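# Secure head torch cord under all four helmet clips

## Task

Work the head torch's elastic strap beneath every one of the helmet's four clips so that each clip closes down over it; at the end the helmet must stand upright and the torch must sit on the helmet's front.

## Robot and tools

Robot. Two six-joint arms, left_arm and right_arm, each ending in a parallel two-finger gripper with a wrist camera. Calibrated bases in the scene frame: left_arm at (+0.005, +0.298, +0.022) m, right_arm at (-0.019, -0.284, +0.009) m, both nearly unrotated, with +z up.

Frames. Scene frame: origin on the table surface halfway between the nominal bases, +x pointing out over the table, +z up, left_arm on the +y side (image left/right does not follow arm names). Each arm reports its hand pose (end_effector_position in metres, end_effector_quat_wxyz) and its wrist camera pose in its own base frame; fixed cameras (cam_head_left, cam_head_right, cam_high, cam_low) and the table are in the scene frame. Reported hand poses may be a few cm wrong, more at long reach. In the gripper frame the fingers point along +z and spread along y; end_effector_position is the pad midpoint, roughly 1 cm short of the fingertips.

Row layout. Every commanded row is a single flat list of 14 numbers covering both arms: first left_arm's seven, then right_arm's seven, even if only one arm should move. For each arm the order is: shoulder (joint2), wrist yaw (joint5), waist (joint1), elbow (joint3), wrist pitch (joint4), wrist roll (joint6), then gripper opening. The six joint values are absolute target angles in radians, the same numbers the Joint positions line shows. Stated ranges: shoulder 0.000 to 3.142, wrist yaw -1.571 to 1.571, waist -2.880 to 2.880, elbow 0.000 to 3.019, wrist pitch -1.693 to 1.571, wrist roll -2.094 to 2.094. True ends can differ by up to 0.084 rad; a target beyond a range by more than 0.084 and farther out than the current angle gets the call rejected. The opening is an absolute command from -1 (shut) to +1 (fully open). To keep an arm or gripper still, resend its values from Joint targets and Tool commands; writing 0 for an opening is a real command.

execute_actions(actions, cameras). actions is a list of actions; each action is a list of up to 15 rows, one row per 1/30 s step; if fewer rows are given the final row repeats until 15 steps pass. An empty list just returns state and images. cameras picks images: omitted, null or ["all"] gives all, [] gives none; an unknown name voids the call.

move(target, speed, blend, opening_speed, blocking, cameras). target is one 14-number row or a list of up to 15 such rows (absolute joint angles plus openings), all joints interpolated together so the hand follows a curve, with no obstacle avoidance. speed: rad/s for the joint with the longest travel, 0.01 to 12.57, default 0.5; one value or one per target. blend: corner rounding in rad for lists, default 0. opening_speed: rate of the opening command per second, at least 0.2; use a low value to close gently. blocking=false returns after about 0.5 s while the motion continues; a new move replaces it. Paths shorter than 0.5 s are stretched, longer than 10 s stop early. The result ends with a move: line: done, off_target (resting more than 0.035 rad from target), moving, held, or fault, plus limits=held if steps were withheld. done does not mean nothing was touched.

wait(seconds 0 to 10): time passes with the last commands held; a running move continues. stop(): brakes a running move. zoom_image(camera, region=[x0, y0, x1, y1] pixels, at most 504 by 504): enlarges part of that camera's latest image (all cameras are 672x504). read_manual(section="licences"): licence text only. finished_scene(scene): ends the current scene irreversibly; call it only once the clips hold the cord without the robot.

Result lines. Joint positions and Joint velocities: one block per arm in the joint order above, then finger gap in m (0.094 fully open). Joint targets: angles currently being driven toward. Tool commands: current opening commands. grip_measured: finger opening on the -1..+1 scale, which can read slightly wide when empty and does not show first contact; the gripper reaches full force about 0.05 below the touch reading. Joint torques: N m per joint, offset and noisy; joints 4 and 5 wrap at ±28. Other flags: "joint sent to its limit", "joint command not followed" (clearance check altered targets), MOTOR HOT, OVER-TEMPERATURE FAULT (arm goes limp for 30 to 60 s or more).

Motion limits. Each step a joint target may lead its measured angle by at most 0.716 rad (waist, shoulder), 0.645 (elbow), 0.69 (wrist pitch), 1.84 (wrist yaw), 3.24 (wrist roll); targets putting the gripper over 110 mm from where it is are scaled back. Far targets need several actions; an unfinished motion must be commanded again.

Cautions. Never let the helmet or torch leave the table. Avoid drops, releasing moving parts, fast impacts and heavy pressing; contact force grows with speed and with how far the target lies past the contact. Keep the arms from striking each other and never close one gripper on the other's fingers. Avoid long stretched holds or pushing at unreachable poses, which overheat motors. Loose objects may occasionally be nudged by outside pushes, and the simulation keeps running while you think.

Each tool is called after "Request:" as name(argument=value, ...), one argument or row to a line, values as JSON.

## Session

Request:
execute_actions(
  actions=[],
)

Request:
zoom_image(
  camera="cam_head_left",
  region=[240, 240, 480, 420],
)

Request:
zoom_image(
  camera="cam_high",
  region=[260, 200, 420, 320],
)

Scene clock: 0.00 s.
left_arm: end_effector_position=(+0.4873, +0.1199, +0.1720) grip_measured=+1.000 end_effector_quat_wxyz=(+0.523, +0.446, +0.723, +0.060) | right_arm: end_effector_position=(+0.8459, -0.1278, +0.2530) grip_measured=+1.000 end_effector_quat_wxyz=(+0.720, -0.017, +0.693, +0.035)
Joint names: [shoulder, wrist yaw, waist, elbow, wrist pitch, wrist roll]
Joint positions: left_arm=[1.4 0.8 0.49 0.789 -0.081 1.204 0.094] | right_arm=[2.115 -0.278 -0.205 1.636 0.521 0.034 0.094]
Joint velocities: within noise
Joint torques (N m): no reading
Heat: left arm: hottest elbow 31 °C; right arm: hottest elbow 37 °C.
Joint targets: left_arm=[1.405 0.800 0.490 0.807 -0.079 1.204] | right_arm=[2.118 -0.278 -0.205 1.662 0.525 0.034]
Tool commands: left_gripper/opening=+1.0 right_gripper/opening=+1.0
camera_calibration:
cam_left_wrist: T_world_to_cam=[[-0.592816, -0.588571, -0.549685, 0.45412], [-0.388073, 0.806853, -0.445408, 0.209274], [0.705669, -0.0507272, -0.706724, -0.126769], [0, 0, 0, 1]] pos_world=[0.439881, 0.0919976, 0.253245]
cam_right_wrist: T_world_to_cam=[[0.0791768, -0.996642, -0.0208537, -0.189396], [-0.376367, -0.0105157, -0.926411, 0.591558], [0.923081, 0.0811989, -0.375936, -0.589149], [0, 0, 0, 1]] pos_world=[0.781471, -0.134701, 0.322593]

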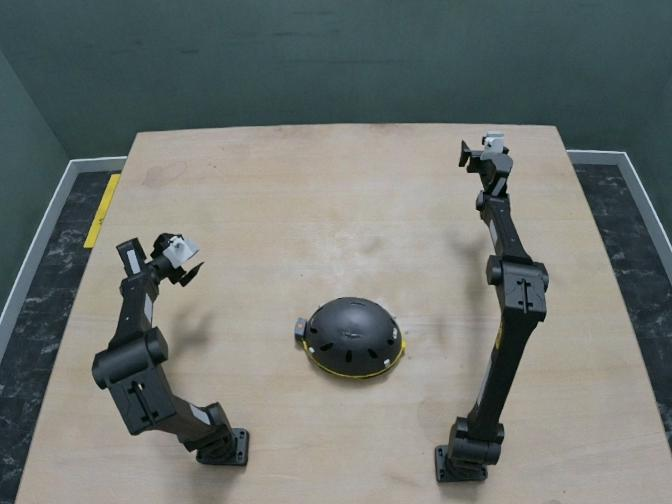

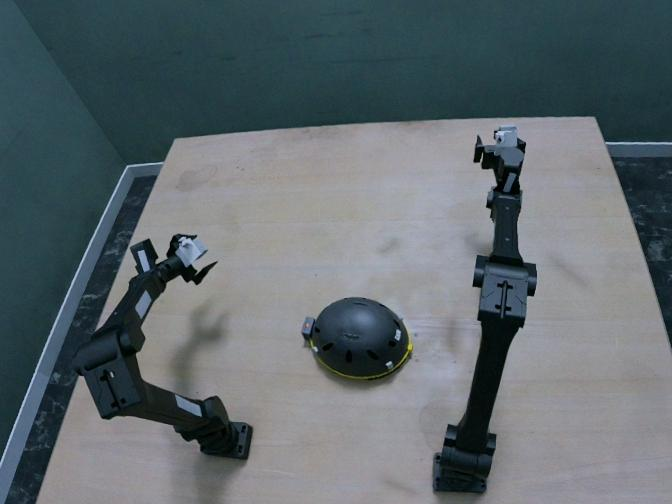

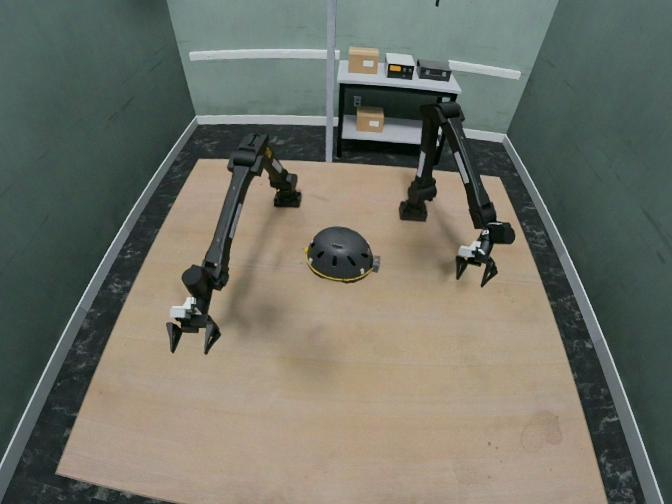

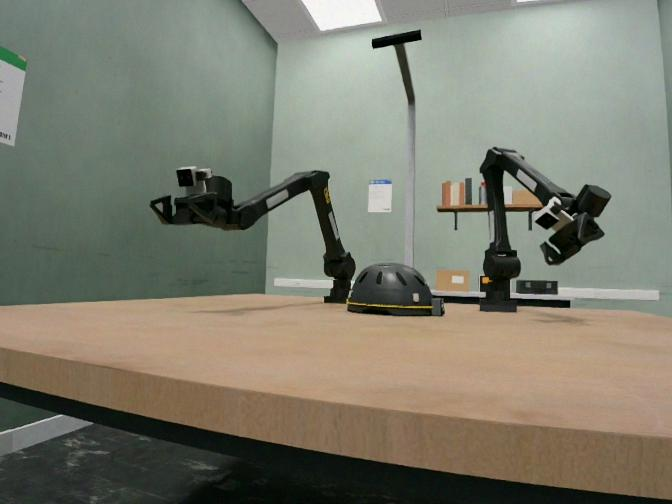

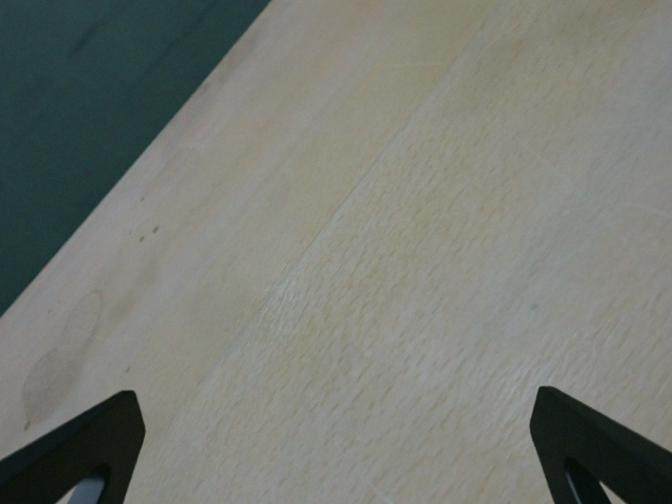

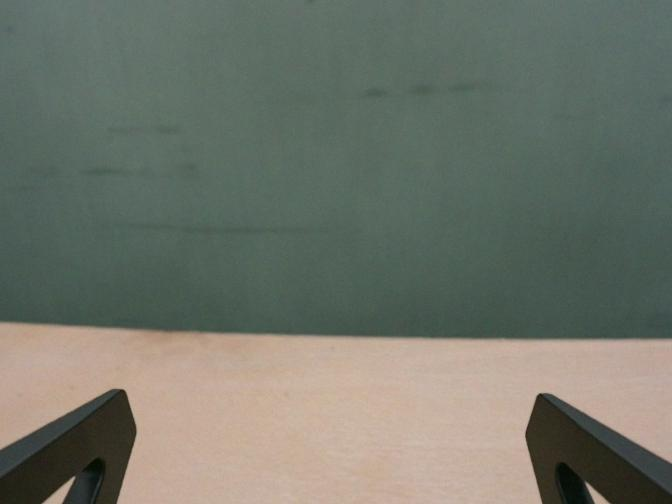

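Scaled by 2.100.

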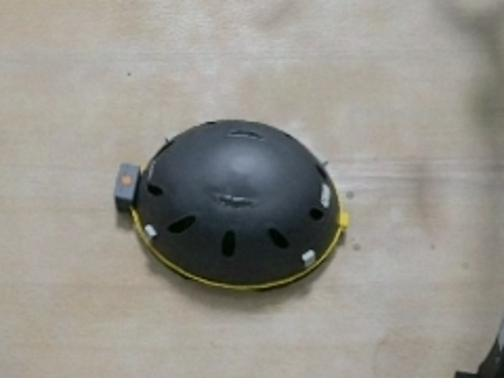

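Scaled by 3.150.

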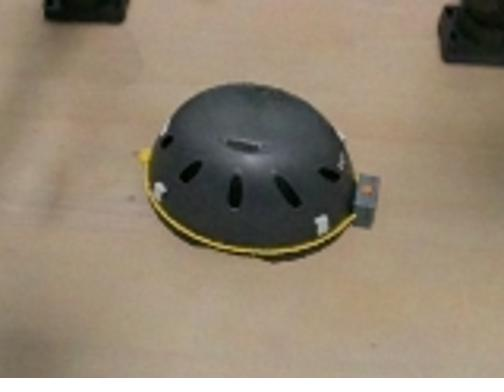

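Request:
move(
  target=[
    [1.5,0.78,0.25,0.95,-0.7,1.6,0.5,1.5,0,0.2,1.8,-1.0,1.2,-1],
    [1.652,0.76,0.021,1.037,-1.165,1.888,0.5,1.5,0,0.645,1.55,-1.374,1.57,-1],
    [1.652,0.76,0.021,1.037,-1.165,1.888,0.5,1.557,0,0.640,1.38,-1.374,1.57,-1],
  ],
  speed=[0.7,0.6,0.4],
  blend=[0.1,0.0,0],
  cameras=["cam_head_left","cam_low","cam_left_wrist","cam_right_wrist"],
)

Request:
zoom_image(
  camera="cam_low",
  region=[340, 240, 450, 325],
)

Scene clock: 51.17 s.
left_arm: end_effector_position=(+0.3820, -0.1073, +0.0862) grip_measured=+0.502 end_effector_quat_wxyz=(+0.246, +0.712, +0.588, -0.294) | right_arm: end_effector_position=(+0.3737, +0.2815, +0.2028) grip_measured=-0.984 end_effector_quat_wxyz=(+0.008, +0.442, +0.897, +0.018)
Joint names: [shoulder, wrist yaw, waist, elbow, wrist pitch, wrist roll]
Joint positions: left_arm=[1.629 0.764 0.032 0.999 -1.154 1.879 0.071] | right_arm=[1.548 -0.001 0.646 1.385 -1.367 1.563 0.001]
Joint velocities: within noise
Joint torques (N m): left_arm=[-9.35 0.32 -1.2 9.11 -0.54 0.11] | right_arm=[-16.21 0.21 -0.73 10.36 -0.17 0]
Heat: left arm: hottest elbow 35 °C; right arm: hottest elbow 44 °C.
Joint targets: left_arm=[1.652 0.760 0.021 1.037 -1.165 1.888] | right_arm=[1.557 0.000 0.640 1.380 -1.374 1.570]
move: off_target (left_arm); left_arm: the elbow is farthest, 0.038 rad from its target
camera_calibration:
cam_left_wrist: T_world_to_cam=[[-0.980247, 0.197742, 0.00358547, 0.395438], [0.184574, 0.921182, -0.342574, 0.0982236], [-0.0710442, -0.335145, -0.939484, 0.161668], [0, 0, 0, 1]] pos_world=[0.380983, -0.114494, 0.184115]
cam_right_wrist: T_world_to_cam=[[-0.79149, -0.609514, -0.0451305, 0.476217], [-0.570255, 0.709906, 0.413331, -0.0303491], [-0.219892, 0.352883, -0.909462, 0.253362], [0, 0, 0, 1]] pos_world=[0.415326, 0.222398, 0.26446]
Images, in order (width x height): cam_head_left 672x504, cam_low 672x504, cam_left_wrist 672x504, cam_right_wrist 672x504.

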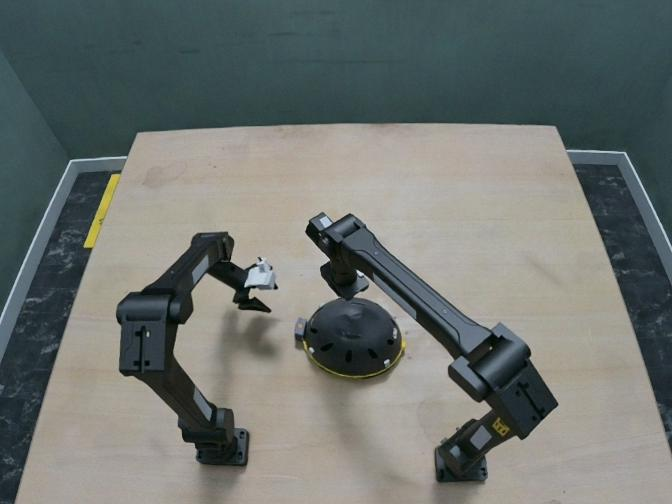

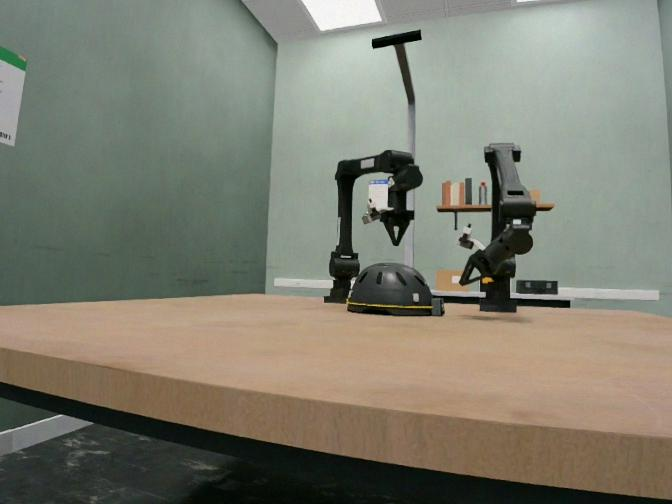

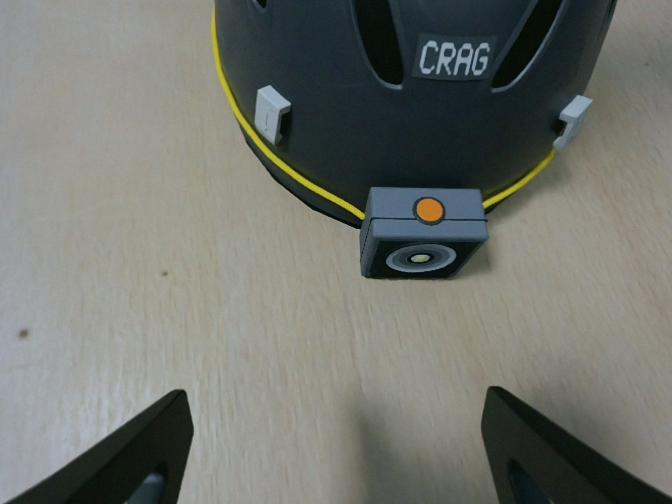

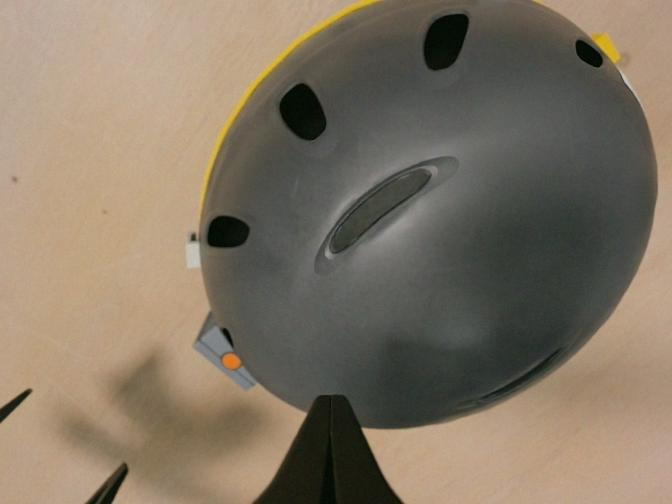

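Scaled by 4.582.

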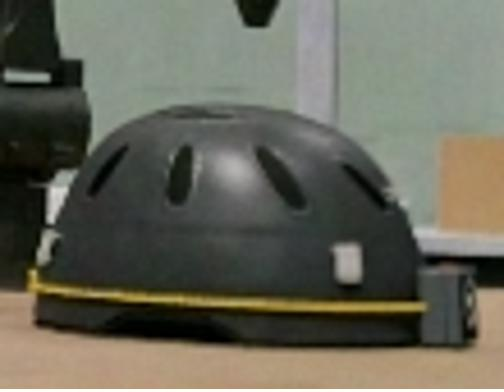

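Request:
move(
  target=[
    [1.540,0.772,-0.054,0.826,-1.008,1.804,0.5,1.530,0,0.602,1.26,-1.255,1.57,-1],
    [1.540,0.772,-0.054,0.826,-1.008,1.804,0.5,1.535,0,0.602,1.20,-1.22,1.57,-1],
  ],
  speed=[0.25,0.08],
  cameras=["cam_low","cam_left_wrist","cam_right_wrist"],
)

Request:
zoom_image(
  camera="cam_low",
  region=[340, 240, 470, 325],
)

Scene clock: 83.70 s.
left_arm: end_effector_position=(+0.3329, -0.1334, +0.0636) grip_measured=+0.502 end_effector_quat_wxyz=(+0.241, +0.720, +0.580, -0.296) | right_arm: end_effector_position=(+0.3691, +0.2582, +0.1517) grip_measured=-0.984 end_effector_quat_wxyz=(+0.010, +0.458, +0.889, +0.020)
Joint names: [shoulder, wrist yaw, waist, elbow, wrist pitch, wrist roll]
Joint positions: left_arm=[1.555 0.769 -0.04 0.834 -1.017 1.813 0.071] | right_arm=[1.533 -0.001 0.611 1.229 -1.223 1.563 0.001]
Joint velocities: within noise
Joint torques (N m): left_arm=[-10.99 0.59 -1.79 4.97 0.23 -0.01] | right_arm=[-15.56 0.19 -1.03 7.82 0.34 0.06]
Heat: left arm: hottest elbow 37 °C; right arm: hottest elbow 44 °C.
Joint targets: left_arm=[1.540 0.772 -0.054 0.826 -1.008 1.804] | right_arm=[1.535 0.000 0.602 1.200 -1.220 1.570]
move: done
camera_calibration:
cam_left_wrist: T_world_to_cam=[[-0.975302, 0.22084, 0.0038631, 0.354064], [0.206456, 0.917716, -0.339372, 0.11552], [-0.0784922, -0.330193, -0.940644, 0.131378], [0, 0, 0, 1]] pos_world=[0.331782, -0.140826, 0.161416]
cam_right_wrist: T_world_to_cam=[[-0.812692, -0.58063, -0.0489966, 0.457009], [-0.545726, 0.728965, 0.413272, -0.0093498], [-0.204241, 0.362601, -0.909289, 0.20588], [0, 0, 0, 1]] pos_world=[0.408354, 0.197517, 0.21346]
Images, in order (width x height): cam_low 672x504, cam_left_wrist 672x504, cam_right_wrist 672x504.

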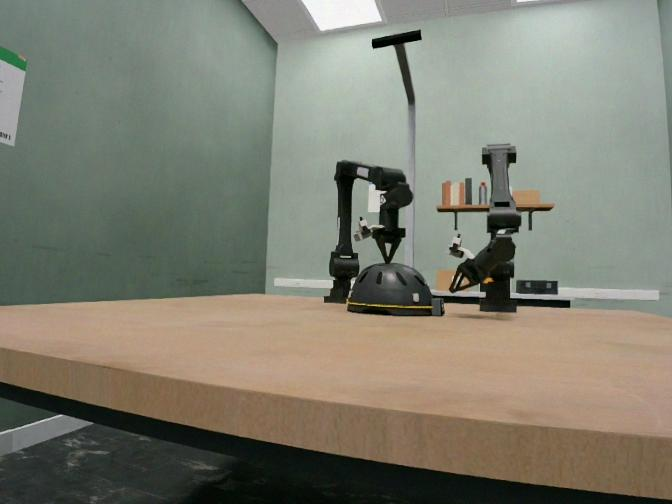

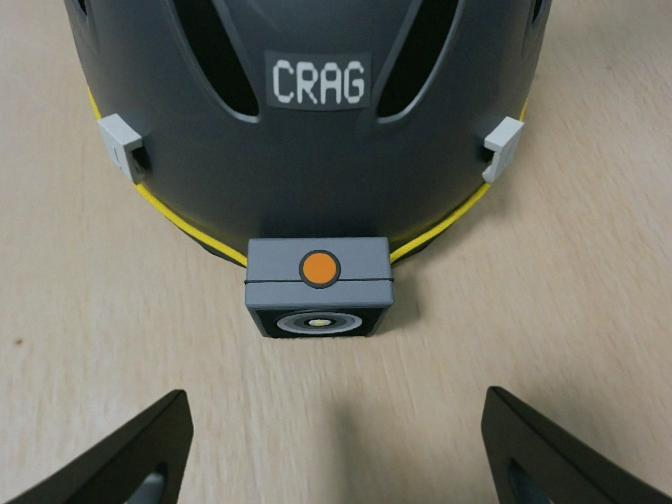

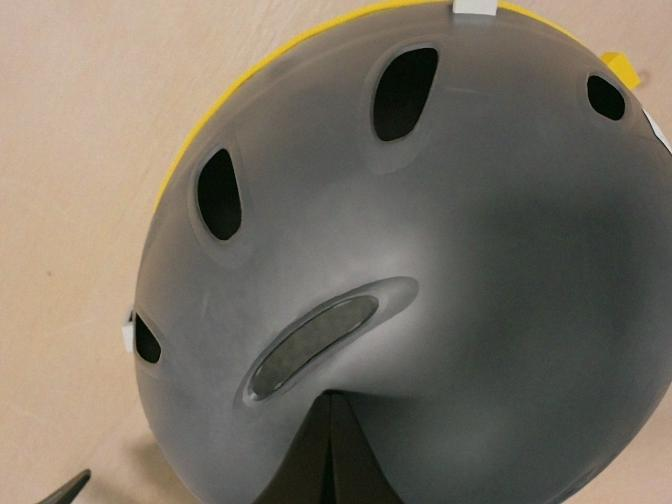

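Scaled by 3.877.

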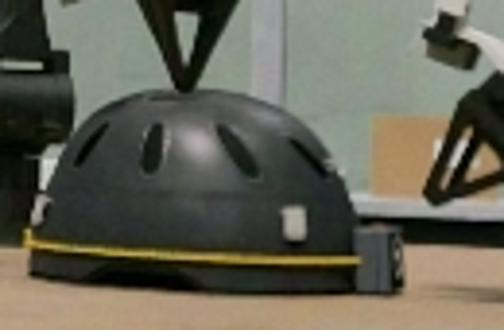

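Request:
move(
  target=[
    [1.650,0.787,-0.192,0.750,-0.715,1.603,0.5,1.535,0,0.602,1.20,-1.22,1.57,-1],
  ],
  speed=[0.15],
  cameras=["cam_low","cam_left_wrist"],
)

Request:
zoom_image(
  camera="cam_low",
  region=[400, 270, 480, 325],
)

Scene clock: 99.80 s.
left_arm: end_effector_position=(+0.3257, -0.1824, +0.0174) grip_measured=+0.502 end_effector_quat_wxyz=(+0.243, +0.718, +0.581, -0.295) | right_arm: end_effector_position=(+0.3690, +0.2582, +0.1516) grip_measured=-0.984 end_effector_quat_wxyz=(+0.010, +0.458, +0.889, +0.020)
Joint names: [shoulder, wrist yaw, waist, elbow, wrist pitch, wrist roll]
Joint positions: left_arm=[1.627 0.784 -0.178 0.758 -0.725 1.613 0.071] | right_arm=[1.532 -0.001 0.611 1.228 -1.222 1.563 0.001]
Joint velocities: within noise
Joint torques (N m): left_arm=[-8.12 0.64 -1.67 4.49 0.76 -0.1] | right_arm=[-15.38 0.19 -0.91 7.46 0.36 0]
Heat: left arm: hottest elbow 36 °C; right arm: hottest elbow 44 °C.
Joint targets: left_arm=[1.650 0.787 -0.192 0.750 -0.715 1.603] | right_arm=[1.535 0.000 0.602 1.200 -1.220 1.570]
move: done
camera_calibration:
cam_left_wrist: T_world_to_cam=[[-0.976498, 0.215521, 0.00132838, 0.35737], [0.202225, 0.91835, -0.340204, 0.14779], [-0.0745412, -0.33194, -0.940351, 0.0696702], [0, 0, 0, 1]] pos_world=[0.324278, -0.189617, 0.115318]
Images, in order (width x height): cam_low 672x504, cam_left_wrist 672x504.

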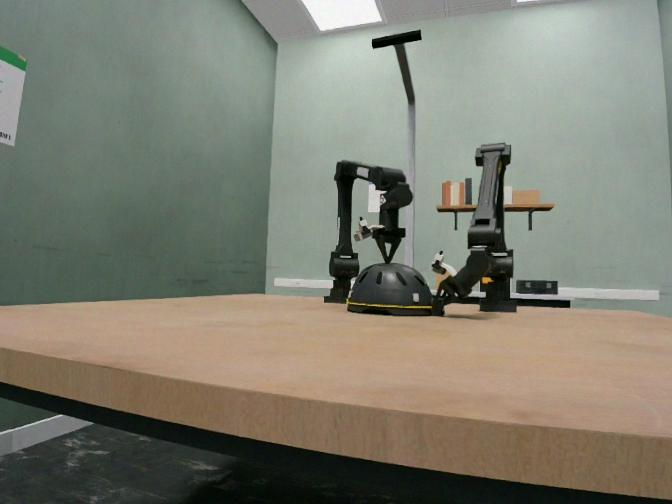

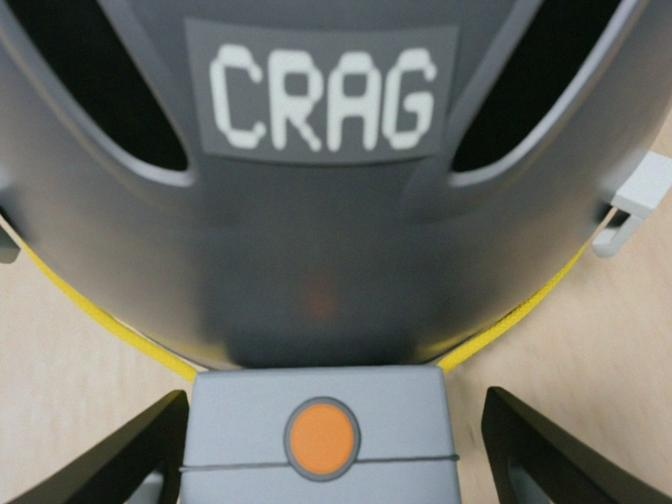

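Scaled by 6.300.

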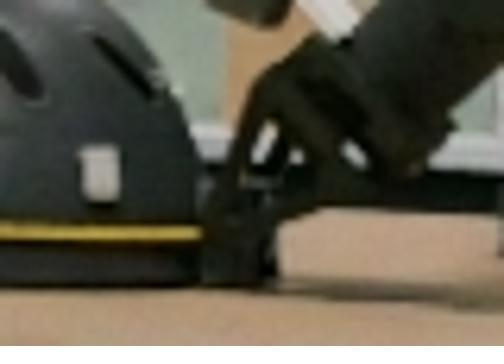

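Request:
move(
  target=[
    [1.657,0.787,-0.190,0.788,-0.722,1.603,0.5,1.535,0,0.602,1.20,-1.22,1.57,-1],
    [1.657,0.787,-0.190,0.788,-0.722,1.603,0.2,1.535,0,0.602,1.20,-1.22,1.57,-1],
    [1.657,0.787,-0.190,0.788,-0.722,1.603,-1,1.545,0,0.602,1.15,-1.20,1.57,-1],
  ],
  speed=[0.1,0.1,0.1],
  opening_speed=0.35,
  cameras=["cam_left_wrist","cam_right_wrist"],
)

Scene clock: 113.07 s.
left_arm: end_effector_position=(+0.3258, -0.1824, +0.0159) grip_measured=+0.041 end_effector_quat_wxyz=(+0.242, +0.717, +0.582, -0.296) | right_arm: end_effector_position=(+0.3664, +0.2564, +0.1506) grip_measured=-0.984 end_effector_quat_wxyz=(+0.015, +0.458, +0.888, +0.029)
Joint names: [shoulder, wrist yaw, waist, elbow, wrist pitch, wrist roll]
Joint positions: left_arm=[1.633 0.785 -0.178 0.759 -0.724 1.611 0.049] | right_arm=[1.512 -0.001 0.611 1.202 -1.195 1.564 0.001]
Joint velocities: within noise
Joint torques (N m): left_arm=[-8.23 0.61 -1.67 7.43 0.58 -0.04] | right_arm=[-12.45 0.21 -0.79 5.83 -0.06 0.01]
Heat: left arm: hottest elbow 35 °C; right arm: hottest elbow 43 °C.
Joint targets: left_arm=[1.657 0.787 -0.190 0.788 -0.722 1.603] | right_arm=[1.545 0.000 0.602 1.150 -1.200 1.570]
move: off_target (right_arm); right_arm: the elbow is farthest, 0.052 rad from its target
camera_calibration:
cam_left_wrist: T_world_to_cam=[[-0.976701, 0.214526, 0.00583945, 0.357352], [0.199746, 0.918684, -0.340766, 0.148145], [-0.0784679, -0.33166, -0.94013, 0.0694771], [0, 0, 0, 1]] pos_world=[0.324886, -0.189717, 0.113713]
cam_right_wrist: T_world_to_cam=[[-0.812059, -0.57928, -0.0706737, 0.456396], [-0.552522, 0.72421, 0.4126, -0.00514129], [-0.187828, 0.374104, -0.908167, 0.195872], [0, 0, 0, 1]] pos_world=[0.40457, 0.194828, 0.212261]
Images, in order (width x height): cam_left_wrist 672x504, cam_right_wrist 672x504.

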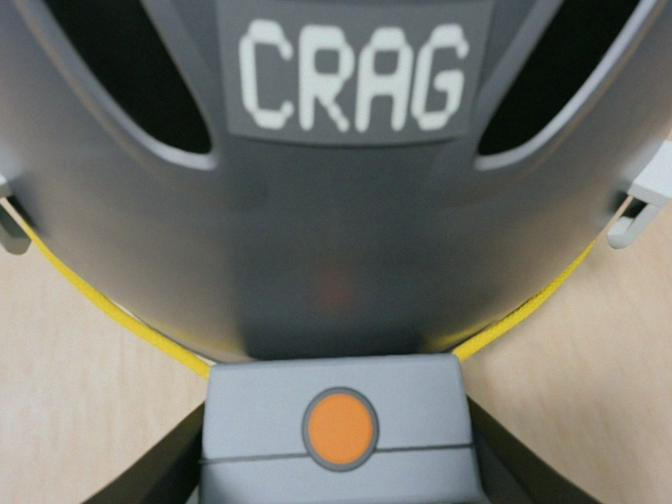

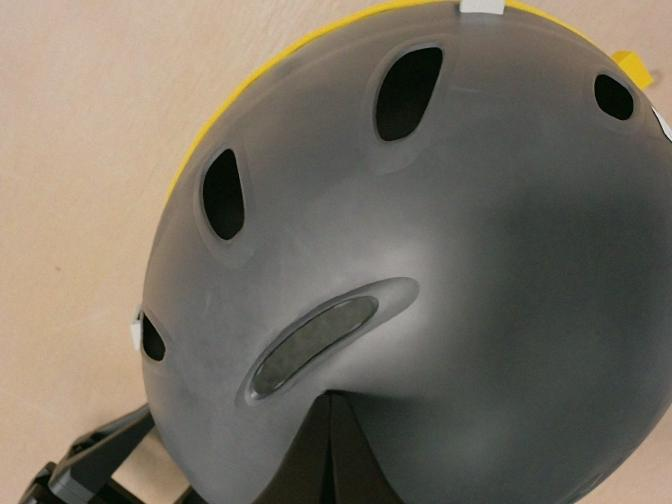

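Request:
move(
  target=[
    [1.657,0.787,-0.190,0.788,-0.722,1.603,-1,1.552,0,0.602,1.06,-1.17,1.57,-1],
    [1.545,0.787,-0.203,0.82,-0.82,1.59,-1,1.552,0,0.602,1.06,-1.17,1.57,-1],
    [1.478,0.787,-0.22,0.85,-0.897,1.565,-1,1.552,0,0.602,1.06,-1.17,1.57,-1],
  ],
  speed=[0.08,0.09,0.08],
  cameras=["cam_low","cam_left_wrist","cam_right_wrist"],
)

Request:
zoom_image(
  camera="cam_low",
  region=[340, 240, 470, 325],
)

Scene clock: 135.07 s.
left_arm: end_effector_position=(+0.3178, -0.1906, +0.0631) grip_measured=+0.037 end_effector_quat_wxyz=(+0.227, +0.717, +0.586, -0.301) | right_arm: end_effector_position=(+0.3612, +0.2527, +0.1491) grip_measured=-0.984 end_effector_quat_wxyz=(+0.024, +0.459, +0.887, +0.047)
Joint names: [shoulder, wrist yaw, waist, elbow, wrist pitch, wrist roll]
Joint positions: left_arm=[1.518 0.774 -0.209 0.796 -0.879 1.574 0.049] | right_arm=[1.473 -0.001 0.611 1.152 -1.145 1.566 0.001]
Joint velocities: within noise
Joint torques (N m): left_arm=[-12.22 1.02 -1.08 10.26 -0.5 -0.04] | right_arm=[-7.65 0.11 -0.56 2.24 -0.85 -0.05]
Heat: left arm: hottest elbow 36 °C; right arm: hottest elbow 41 °C.
Joint targets: left_arm=[1.478 0.787 -0.220 0.850 -0.897 1.565] | right_arm=[1.552 0.000 0.602 1.060 -1.170 1.570]
move: off_target (left_arm, right_arm); left_arm: the elbow is farthest, 0.054 rad from its target; right_arm: the elbow is farthest, 0.092 rad from its target
camera_calibration:
cam_left_wrist: T_world_to_cam=[[-0.975112, 0.2189, 0.0352119, 0.349501], [0.195388, 0.923483, -0.330156, 0.174953], [-0.104789, -0.315059, -0.943269, 0.122265], [0, 0, 0, 1]] pos_world=[0.31943, -0.199551, 0.160784]
cam_right_wrist: T_world_to_cam=[[-0.810236, -0.575654, -0.110181, 0.454185], [-0.56449, 0.715865, 0.410961, 0.00195999], [-0.157697, 0.395171, -0.90497, 0.178158], [0, 0, 0, 1]] pos_world=[0.397198, 0.189648, 0.210464]
Images, in order (width x height): cam_low 672x504, cam_left_wrist 672x504, cam_right_wrist 672x504.

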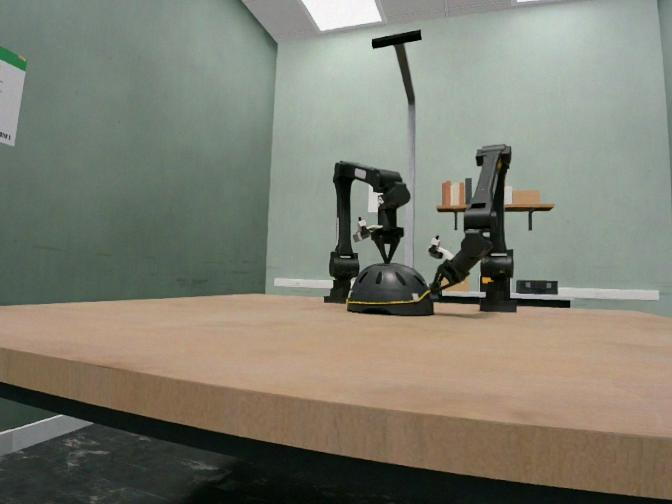

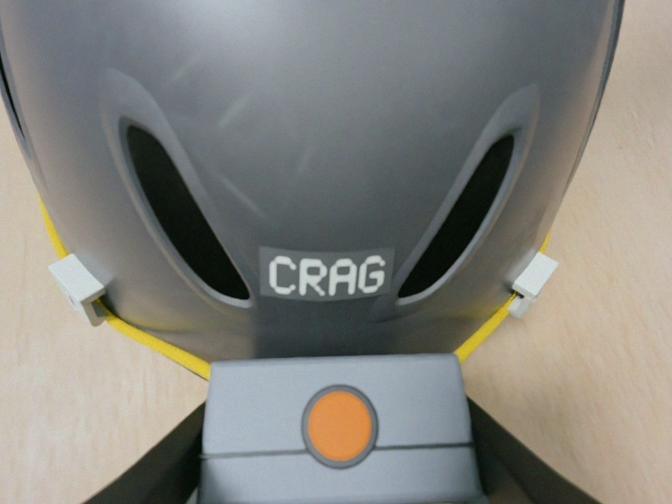

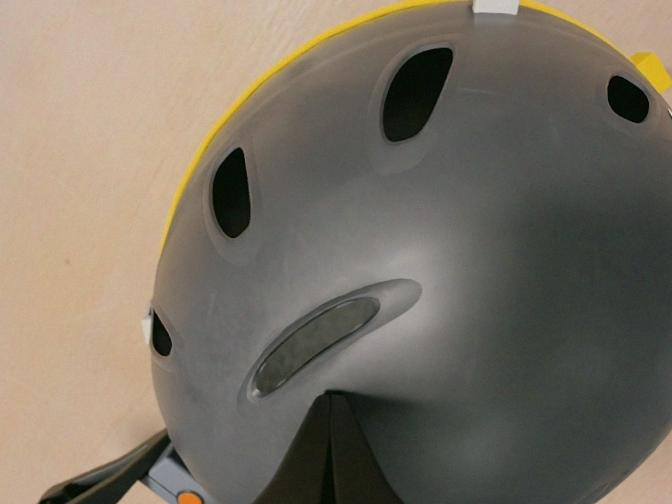

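Scaled by 3.877.

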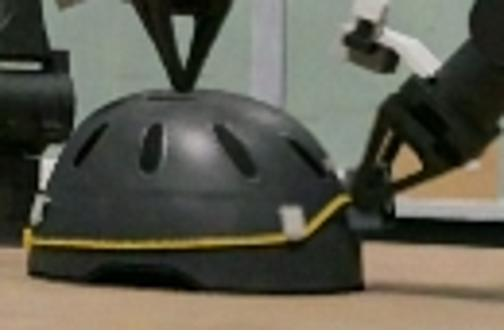

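Request:
move(
  target=[
    [1.415,0.795,-0.248,0.90,-0.962,1.527,-1,1.555,0,0.602,1.02,-1.16,1.57,-1],
    [1.36,0.80,-0.275,0.96,-1.03,1.49,-1,1.555,0,0.602,1.0,-1.16,1.57,-1],
  ],
  speed=[0.08,0.07],
  cameras=["cam_low","cam_left_wrist","cam_right_wrist"],
)

Request:
zoom_image(
  camera="cam_low",
  region=[340, 240, 470, 325],
)

Scene clock: 141.00 s.
left_arm: end_effector_position=(+0.3099, -0.2087, +0.1085) grip_measured=+0.030 end_effector_quat_wxyz=(+0.208, +0.716, +0.591, -0.309) | right_arm: end_effector_position=(+0.3548, +0.2476, +0.1479) grip_measured=-0.984 end_effector_quat_wxyz=(+0.024, +0.460, +0.887, +0.048)
Joint names: [shoulder, wrist yaw, waist, elbow, wrist pitch, wrist roll]
Joint positions: left_arm=[1.435 0.763 -0.268 0.859 -1.015 1.502 0.048] | right_arm=[1.452 -0.002 0.609 1.126 -1.137 1.566 0.001]
Joint velocities: within noise
Joint torques (N m): left_arm=[-15.15 2 -1.08 14.65 -0.66 -0.09] | right_arm=[-5.3 0.21 -0.85 -0.62 -0.77 -0.01]
Heat: left arm: hottest elbow 37 °C; right arm: hottest elbow 40 °C.
Joint targets: left_arm=[1.360 0.800 -0.275 0.960 -1.030 1.490] | right_arm=[1.555 0.000 0.602 1.000 -1.160 1.570]
move: off_target (left_arm, right_arm); left_arm: the elbow is farthest, 0.101 rad from its target; right_arm: the elbow is farthest, 0.126 rad from its target
camera_calibration:
cam_left_wrist: T_world_to_cam=[[-0.971368, 0.225368, 0.0751874, 0.340127], [0.190928, 0.928845, -0.317478, 0.209347], [-0.141387, -0.294033, -0.94528, 0.174499], [0, 0, 0, 1]] pos_world=[0.31509, -0.219796, 0.20584]
cam_right_wrist: T_world_to_cam=[[-0.810906, -0.574284, -0.112381, 0.446184], [-0.563972, 0.715746, 0.411877, 0.00207648], [-0.156098, 0.397374, -0.904283, 0.176912], [0, 0, 0, 1]] pos_world=[0.3906, 0.18445, 0.209266]
Images, in order (width x height): cam_low 672x504, cam_left_wrist 672x504, cam_right_wrist 672x504.

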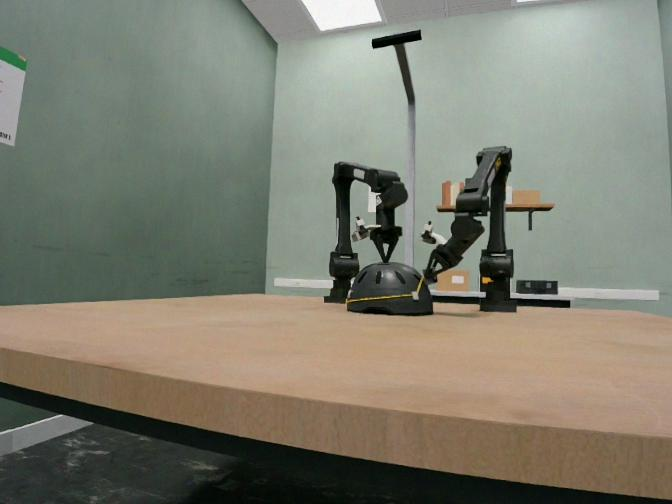

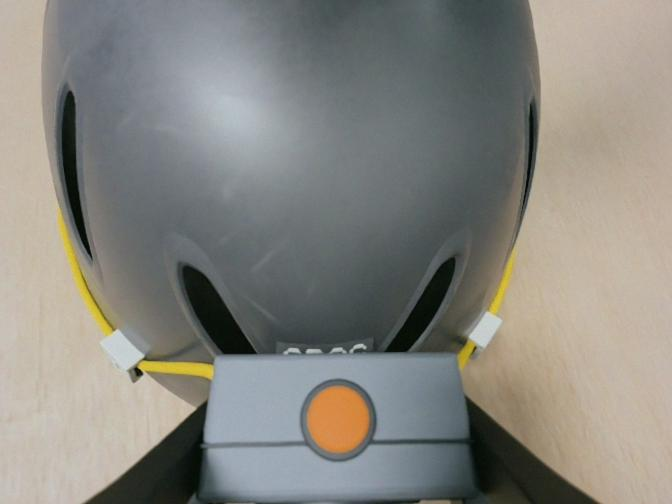

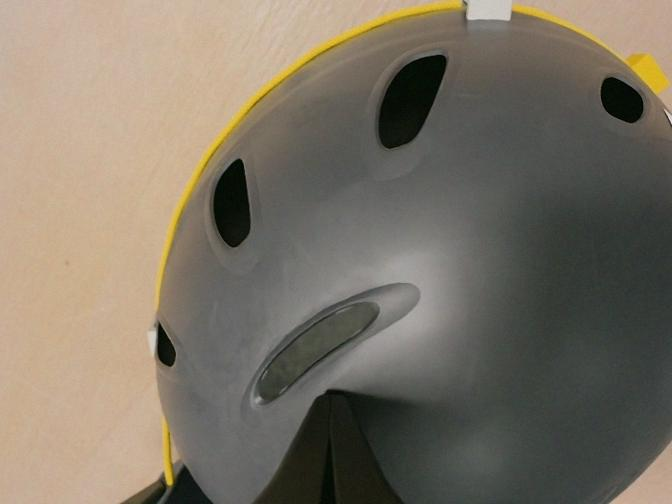

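Scaled by 3.877.

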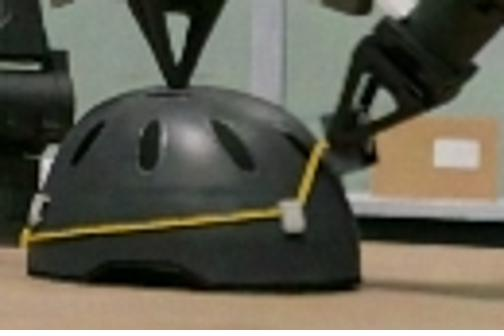

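Request:
zoom_image(
  camera="cam_left_wrist",
  region=[80, 310, 200, 400],
)

Request:
zoom_image(
  camera="cam_left_wrist",
  region=[440, 290, 540, 380],
)

Request:
zoom_image(
  camera="cam_low",
  region=[390, 270, 440, 310],
)

Scaled by 4.200.

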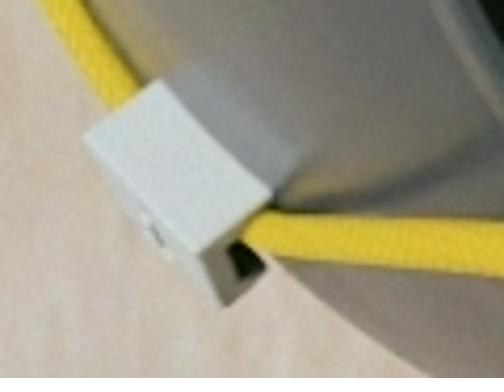

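Scaled by 5.040.

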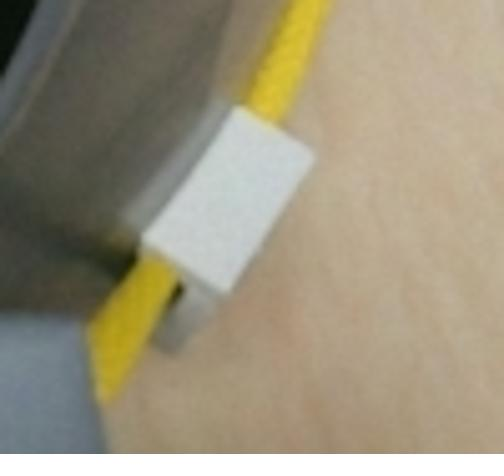

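Scaled by 10.080.

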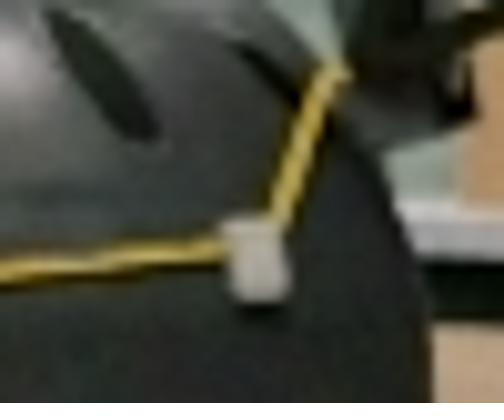

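Request:
move(
  target=[
    [1.44,0.787,-0.245,0.87,-0.962,1.527,-1,1.53,0,0.602,1.06,-1.15,1.57,-1],
    [1.578,0.787,-0.182,0.770,-0.80,1.59,-1,1.51,0,0.602,1.09,-1.14,1.57,-1],
  ],
  speed=[0.15,0.15],
  cameras=["cam_low","cam_left_wrist"],
)

Request:
zoom_image(
  camera="cam_low",
  region=[340, 240, 470, 325],
)

Scene clock: 151.60 s.
left_arm: end_effector_position=(+0.3207, -0.1920, +0.0471) grip_measured=+0.030 end_effector_quat_wxyz=(+0.238, +0.717, +0.581, -0.302) | right_arm: end_effector_position=(+0.3581, +0.2486, +0.1498) grip_measured=-0.984 end_effector_quat_wxyz=(+0.027, +0.460, +0.886, +0.052)
Joint names: [shoulder, wrist yaw, waist, elbow, wrist pitch, wrist roll]
Joint positions: left_arm=[1.557 0.79 -0.205 0.779 -0.81 1.581 0.048] | right_arm=[1.453 -0.001 0.608 1.132 -1.132 1.566 0.001]
Joint velocities: within noise
Joint torques (N m): left_arm=[-7.94 0.41 0.91 5 0.47 0.11] | right_arm=[-9.82 0.13 -1.03 6.57 -0.01 -0.03]
Heat: left arm: hottest elbow 39 °C; right arm: hottest elbow 39 °C.
Joint targets: left_arm=[1.578 0.787 -0.182 0.770 -0.800 1.590] | right_arm=[1.510 0.000 0.602 1.090 -1.140 1.570]
move: off_target (right_arm); right_arm: the shoulder is farthest, 0.057 rad from its target
camera_calibration:
cam_left_wrist: T_world_to_cam=[[-0.97526, 0.2204, 0.0170969, 0.354449], [0.201082, 0.916587, -0.345593, 0.167981], [-0.0918396, -0.333605, -0.938229, 0.0991308], [0, 0, 0, 1]] pos_world=[0.321006, -0.199019, 0.145]
Images, in order (width x height): cam_low 672x504, cam_left_wrist 672x504.

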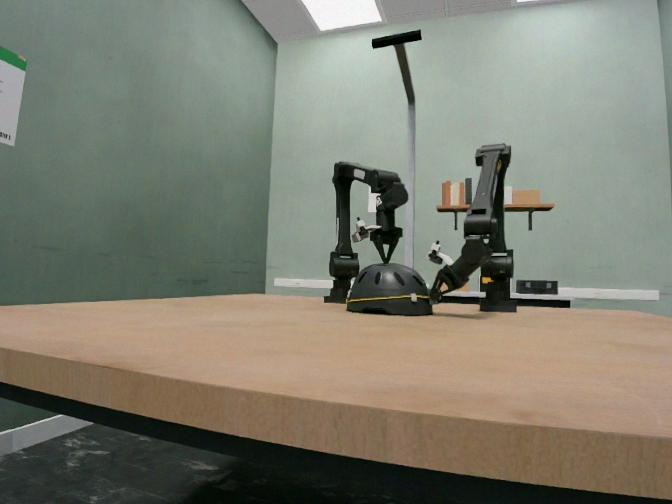

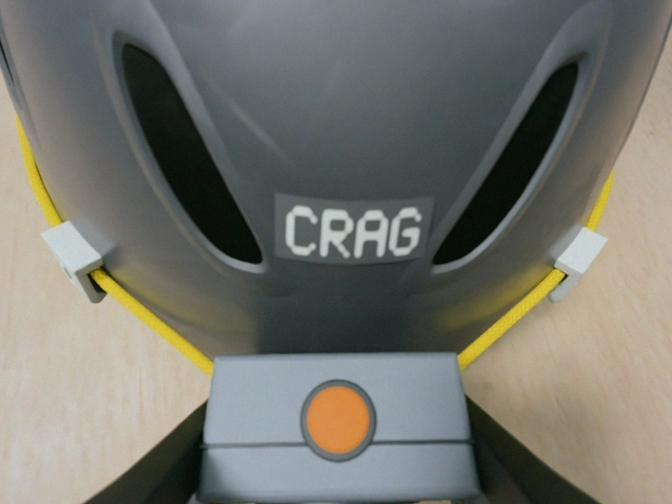

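Scaled by 3.877.

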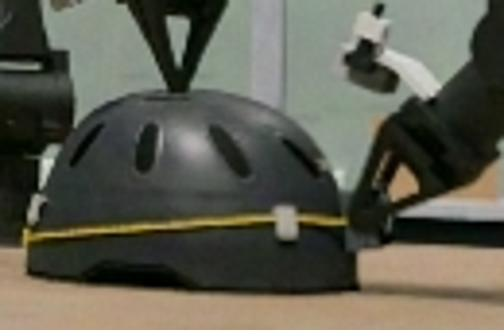

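Request:
move(
  target=[
    [1.578,0.787,-0.182,0.770,-0.80,1.59,0.25,1.51,0,0.602,1.09,-1.14,1.57,-1],
    [1.578,0.787,-0.182,0.770,-0.80,1.59,0.5,1.51,0,0.602,1.09,-1.14,1.57,-1],
    [1.435,0.772,-0.045,0.85,-1.14,1.80,0.5,1.41,0,0.602,1.4,-1.3,1.2,-1],
    [1.3,0.3,-0.2,1.4,-1.2,0.3,0.5,1.2,-0.4,0.1,1.0,-1.0,-0.5,-1],
  ],
  speed=[0.2,0.2,0.3,0.7],
  opening_speed=0.6,
  cameras=["cam_head_left","cam_low"],
)

Request:
move(
  target=[
    [1.54,0,-0.83,1.385,-1.398,-1.57,-1,1.255,-0.782,-0.18,0.55,-0.768,-1.452,-0.15],
  ],
  speed=[0.6],
  cameras=["cam_head_left","cam_low","cam_left_wrist","cam_right_wrist"],
)

Scene clock: 188.97 s.
left_arm: end_effector_position=(+0.4510, -0.1374, +0.3132) grip_measured=+0.498 end_effector_quat_wxyz=(+0.216, +0.268, +0.929, -0.135) | right_arm: end_effector_position=(+0.3987, +0.1098, +0.2132) grip_measured=-0.984 end_effector_quat_wxyz=(+0.206, -0.318, +0.912, +0.158)
Joint names: [shoulder, wrist yaw, waist, elbow, wrist pitch, wrist roll]
Joint positions: left_arm=[1.308 0.304 -0.186 1.351 -1.19 0.31 0.07] | right_arm=[1.216 -0.398 0.108 1.01 -1.012 -0.492 0.001]
Joint velocities: within noise
Joint torques (N m): left_arm=[-10.87 0.04 -1.96 12.75 0.77 -0.03] | right_arm=[-12.57 -0.38 -0.91 10.25 1.44 -0.18]
Heat: left arm: hottest elbow 36 °C; right arm: hottest elbow 40 °C.
Joint targets: left_arm=[1.300 0.300 -0.200 1.400 -1.200 0.300] | right_arm=[1.200 -0.400 0.100 1.000 -1.000 -0.500]
move: off_target (left_arm); left_arm: the elbow is farthest, 0.049 rad from its target
Images, in order (width x height): cam_head_left 672x504, cam_low 672x504.

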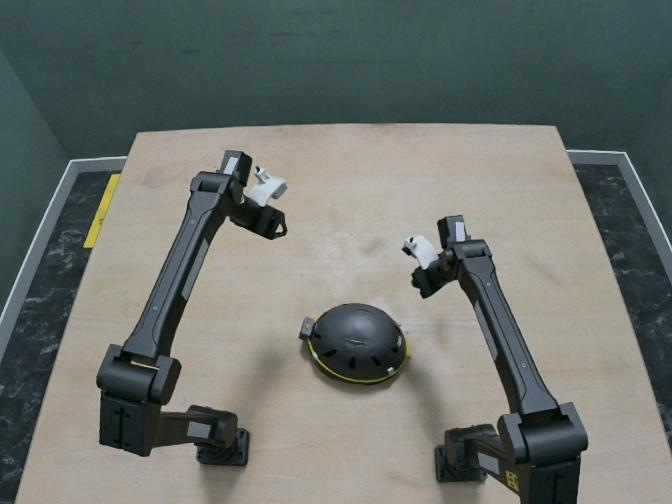

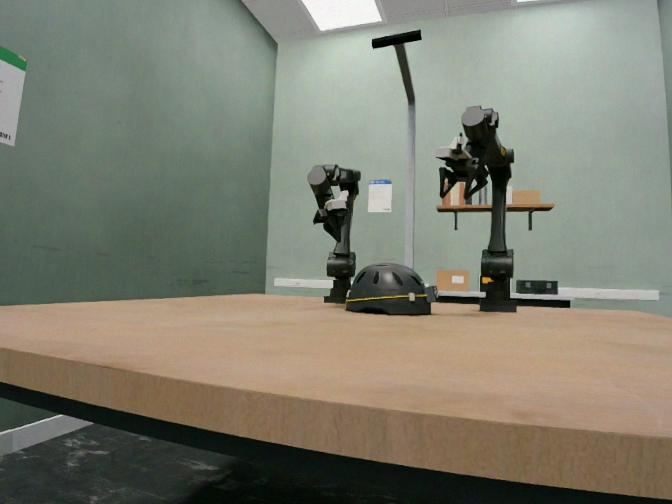

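Scene clock: 193.03 s.
left_arm: end_effector_position=(+0.3066, -0.3292, +0.2041) grip_measured=-0.992 end_effector_quat_wxyz=(+0.002, -0.362, +0.932, -0.009) | right_arm: end_effector_position=(+0.2978, +0.0711, +0.0751) grip_measured=-0.152 end_effector_quat_wxyz=(+0.310, -0.566, +0.730, +0.225)
Joint names: [shoulder, wrist yaw, waist, elbow, wrist pitch, wrist roll]
Joint positions: left_arm=[1.516 0.003 -0.819 1.351 -1.389 -1.56 0] | right_arm=[1.24 -0.78 -0.17 0.559 -0.778 -1.444 0.04]
Joint velocities: within noise
Joint torques (N m): left_arm=[-10.46 -0.29 -1.61 10.77 0.01 -0.09] | right_arm=[-7.47 -0.62 -1.73 7.62 0.84 -0.12]
Heat: left arm: hottest elbow 36 °C; right arm: hottest elbow 40 °C.
Joint targets: left_arm=[1.540 0.000 -0.830 1.385 -1.398 -1.570] | right_arm=[1.255 -0.782 -0.180 0.550 -0.768 -1.452]
move: done
camera_calibration:
cam_left_wrist: T_world_to_cam=[[0.674006, -0.738131, 0.0296305, -0.455558], [-0.676512, -0.600635, 0.426109, -0.0370729], [-0.296727, -0.307245, -0.904187, 0.263816], [0, 0, 0, 1]] pos_world=[0.36025, -0.277473, 0.267834]
cam_right_wrist: T_world_to_cam=[[0.967506, -0.252092, 0.0195344, -0.272051], [-0.229329, -0.907426, -0.352116, 0.199447], [0.106492, 0.336195, -0.935752, 0.100845], [0, 0, 0, 1]] pos_world=[0.29821, 0.0784983, 0.169909]
Images, in order (width x height): cam_head_left 672x504, cam_low 672x504, cam_left_wrist 672x504, cam_right_wrist 672x504.

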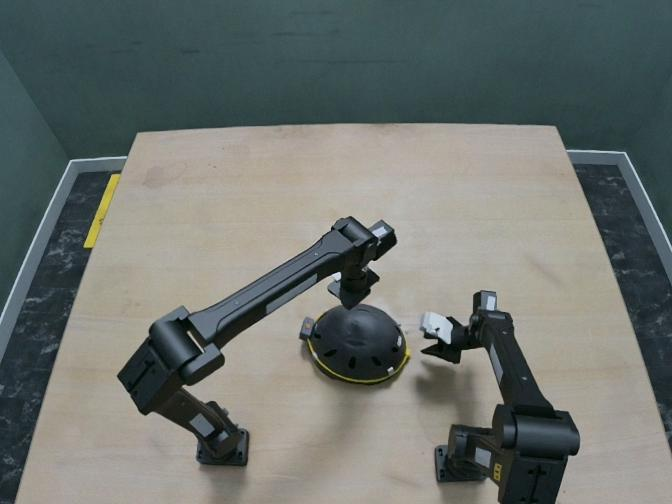

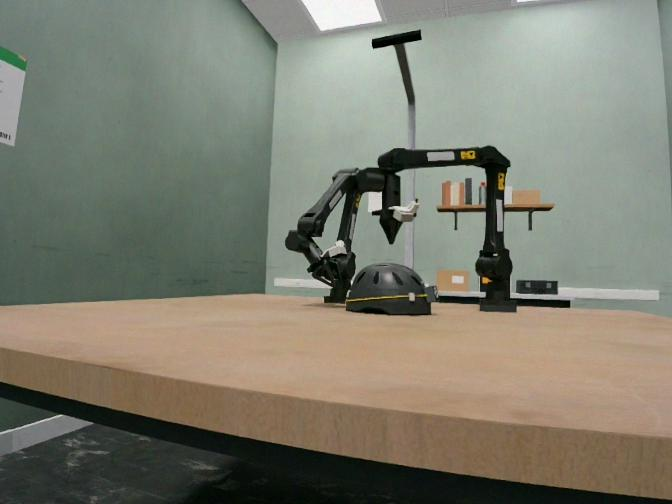

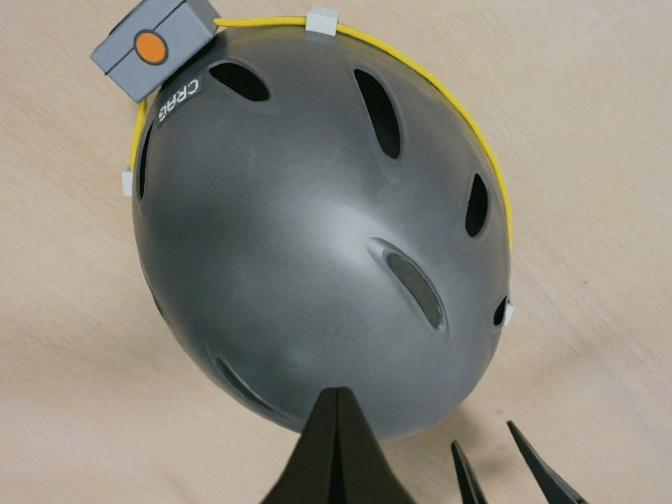

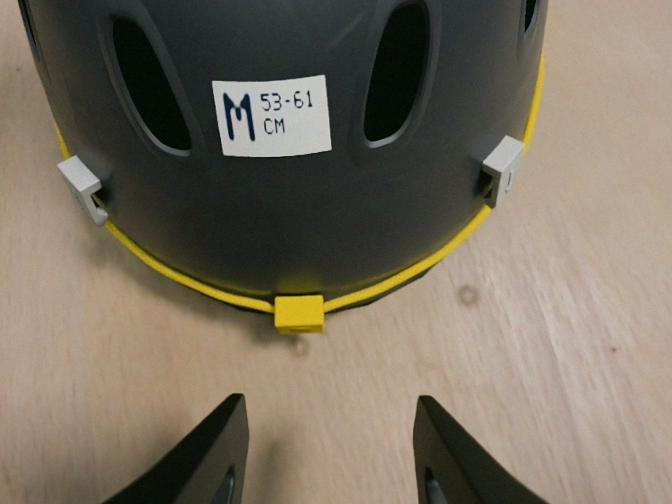

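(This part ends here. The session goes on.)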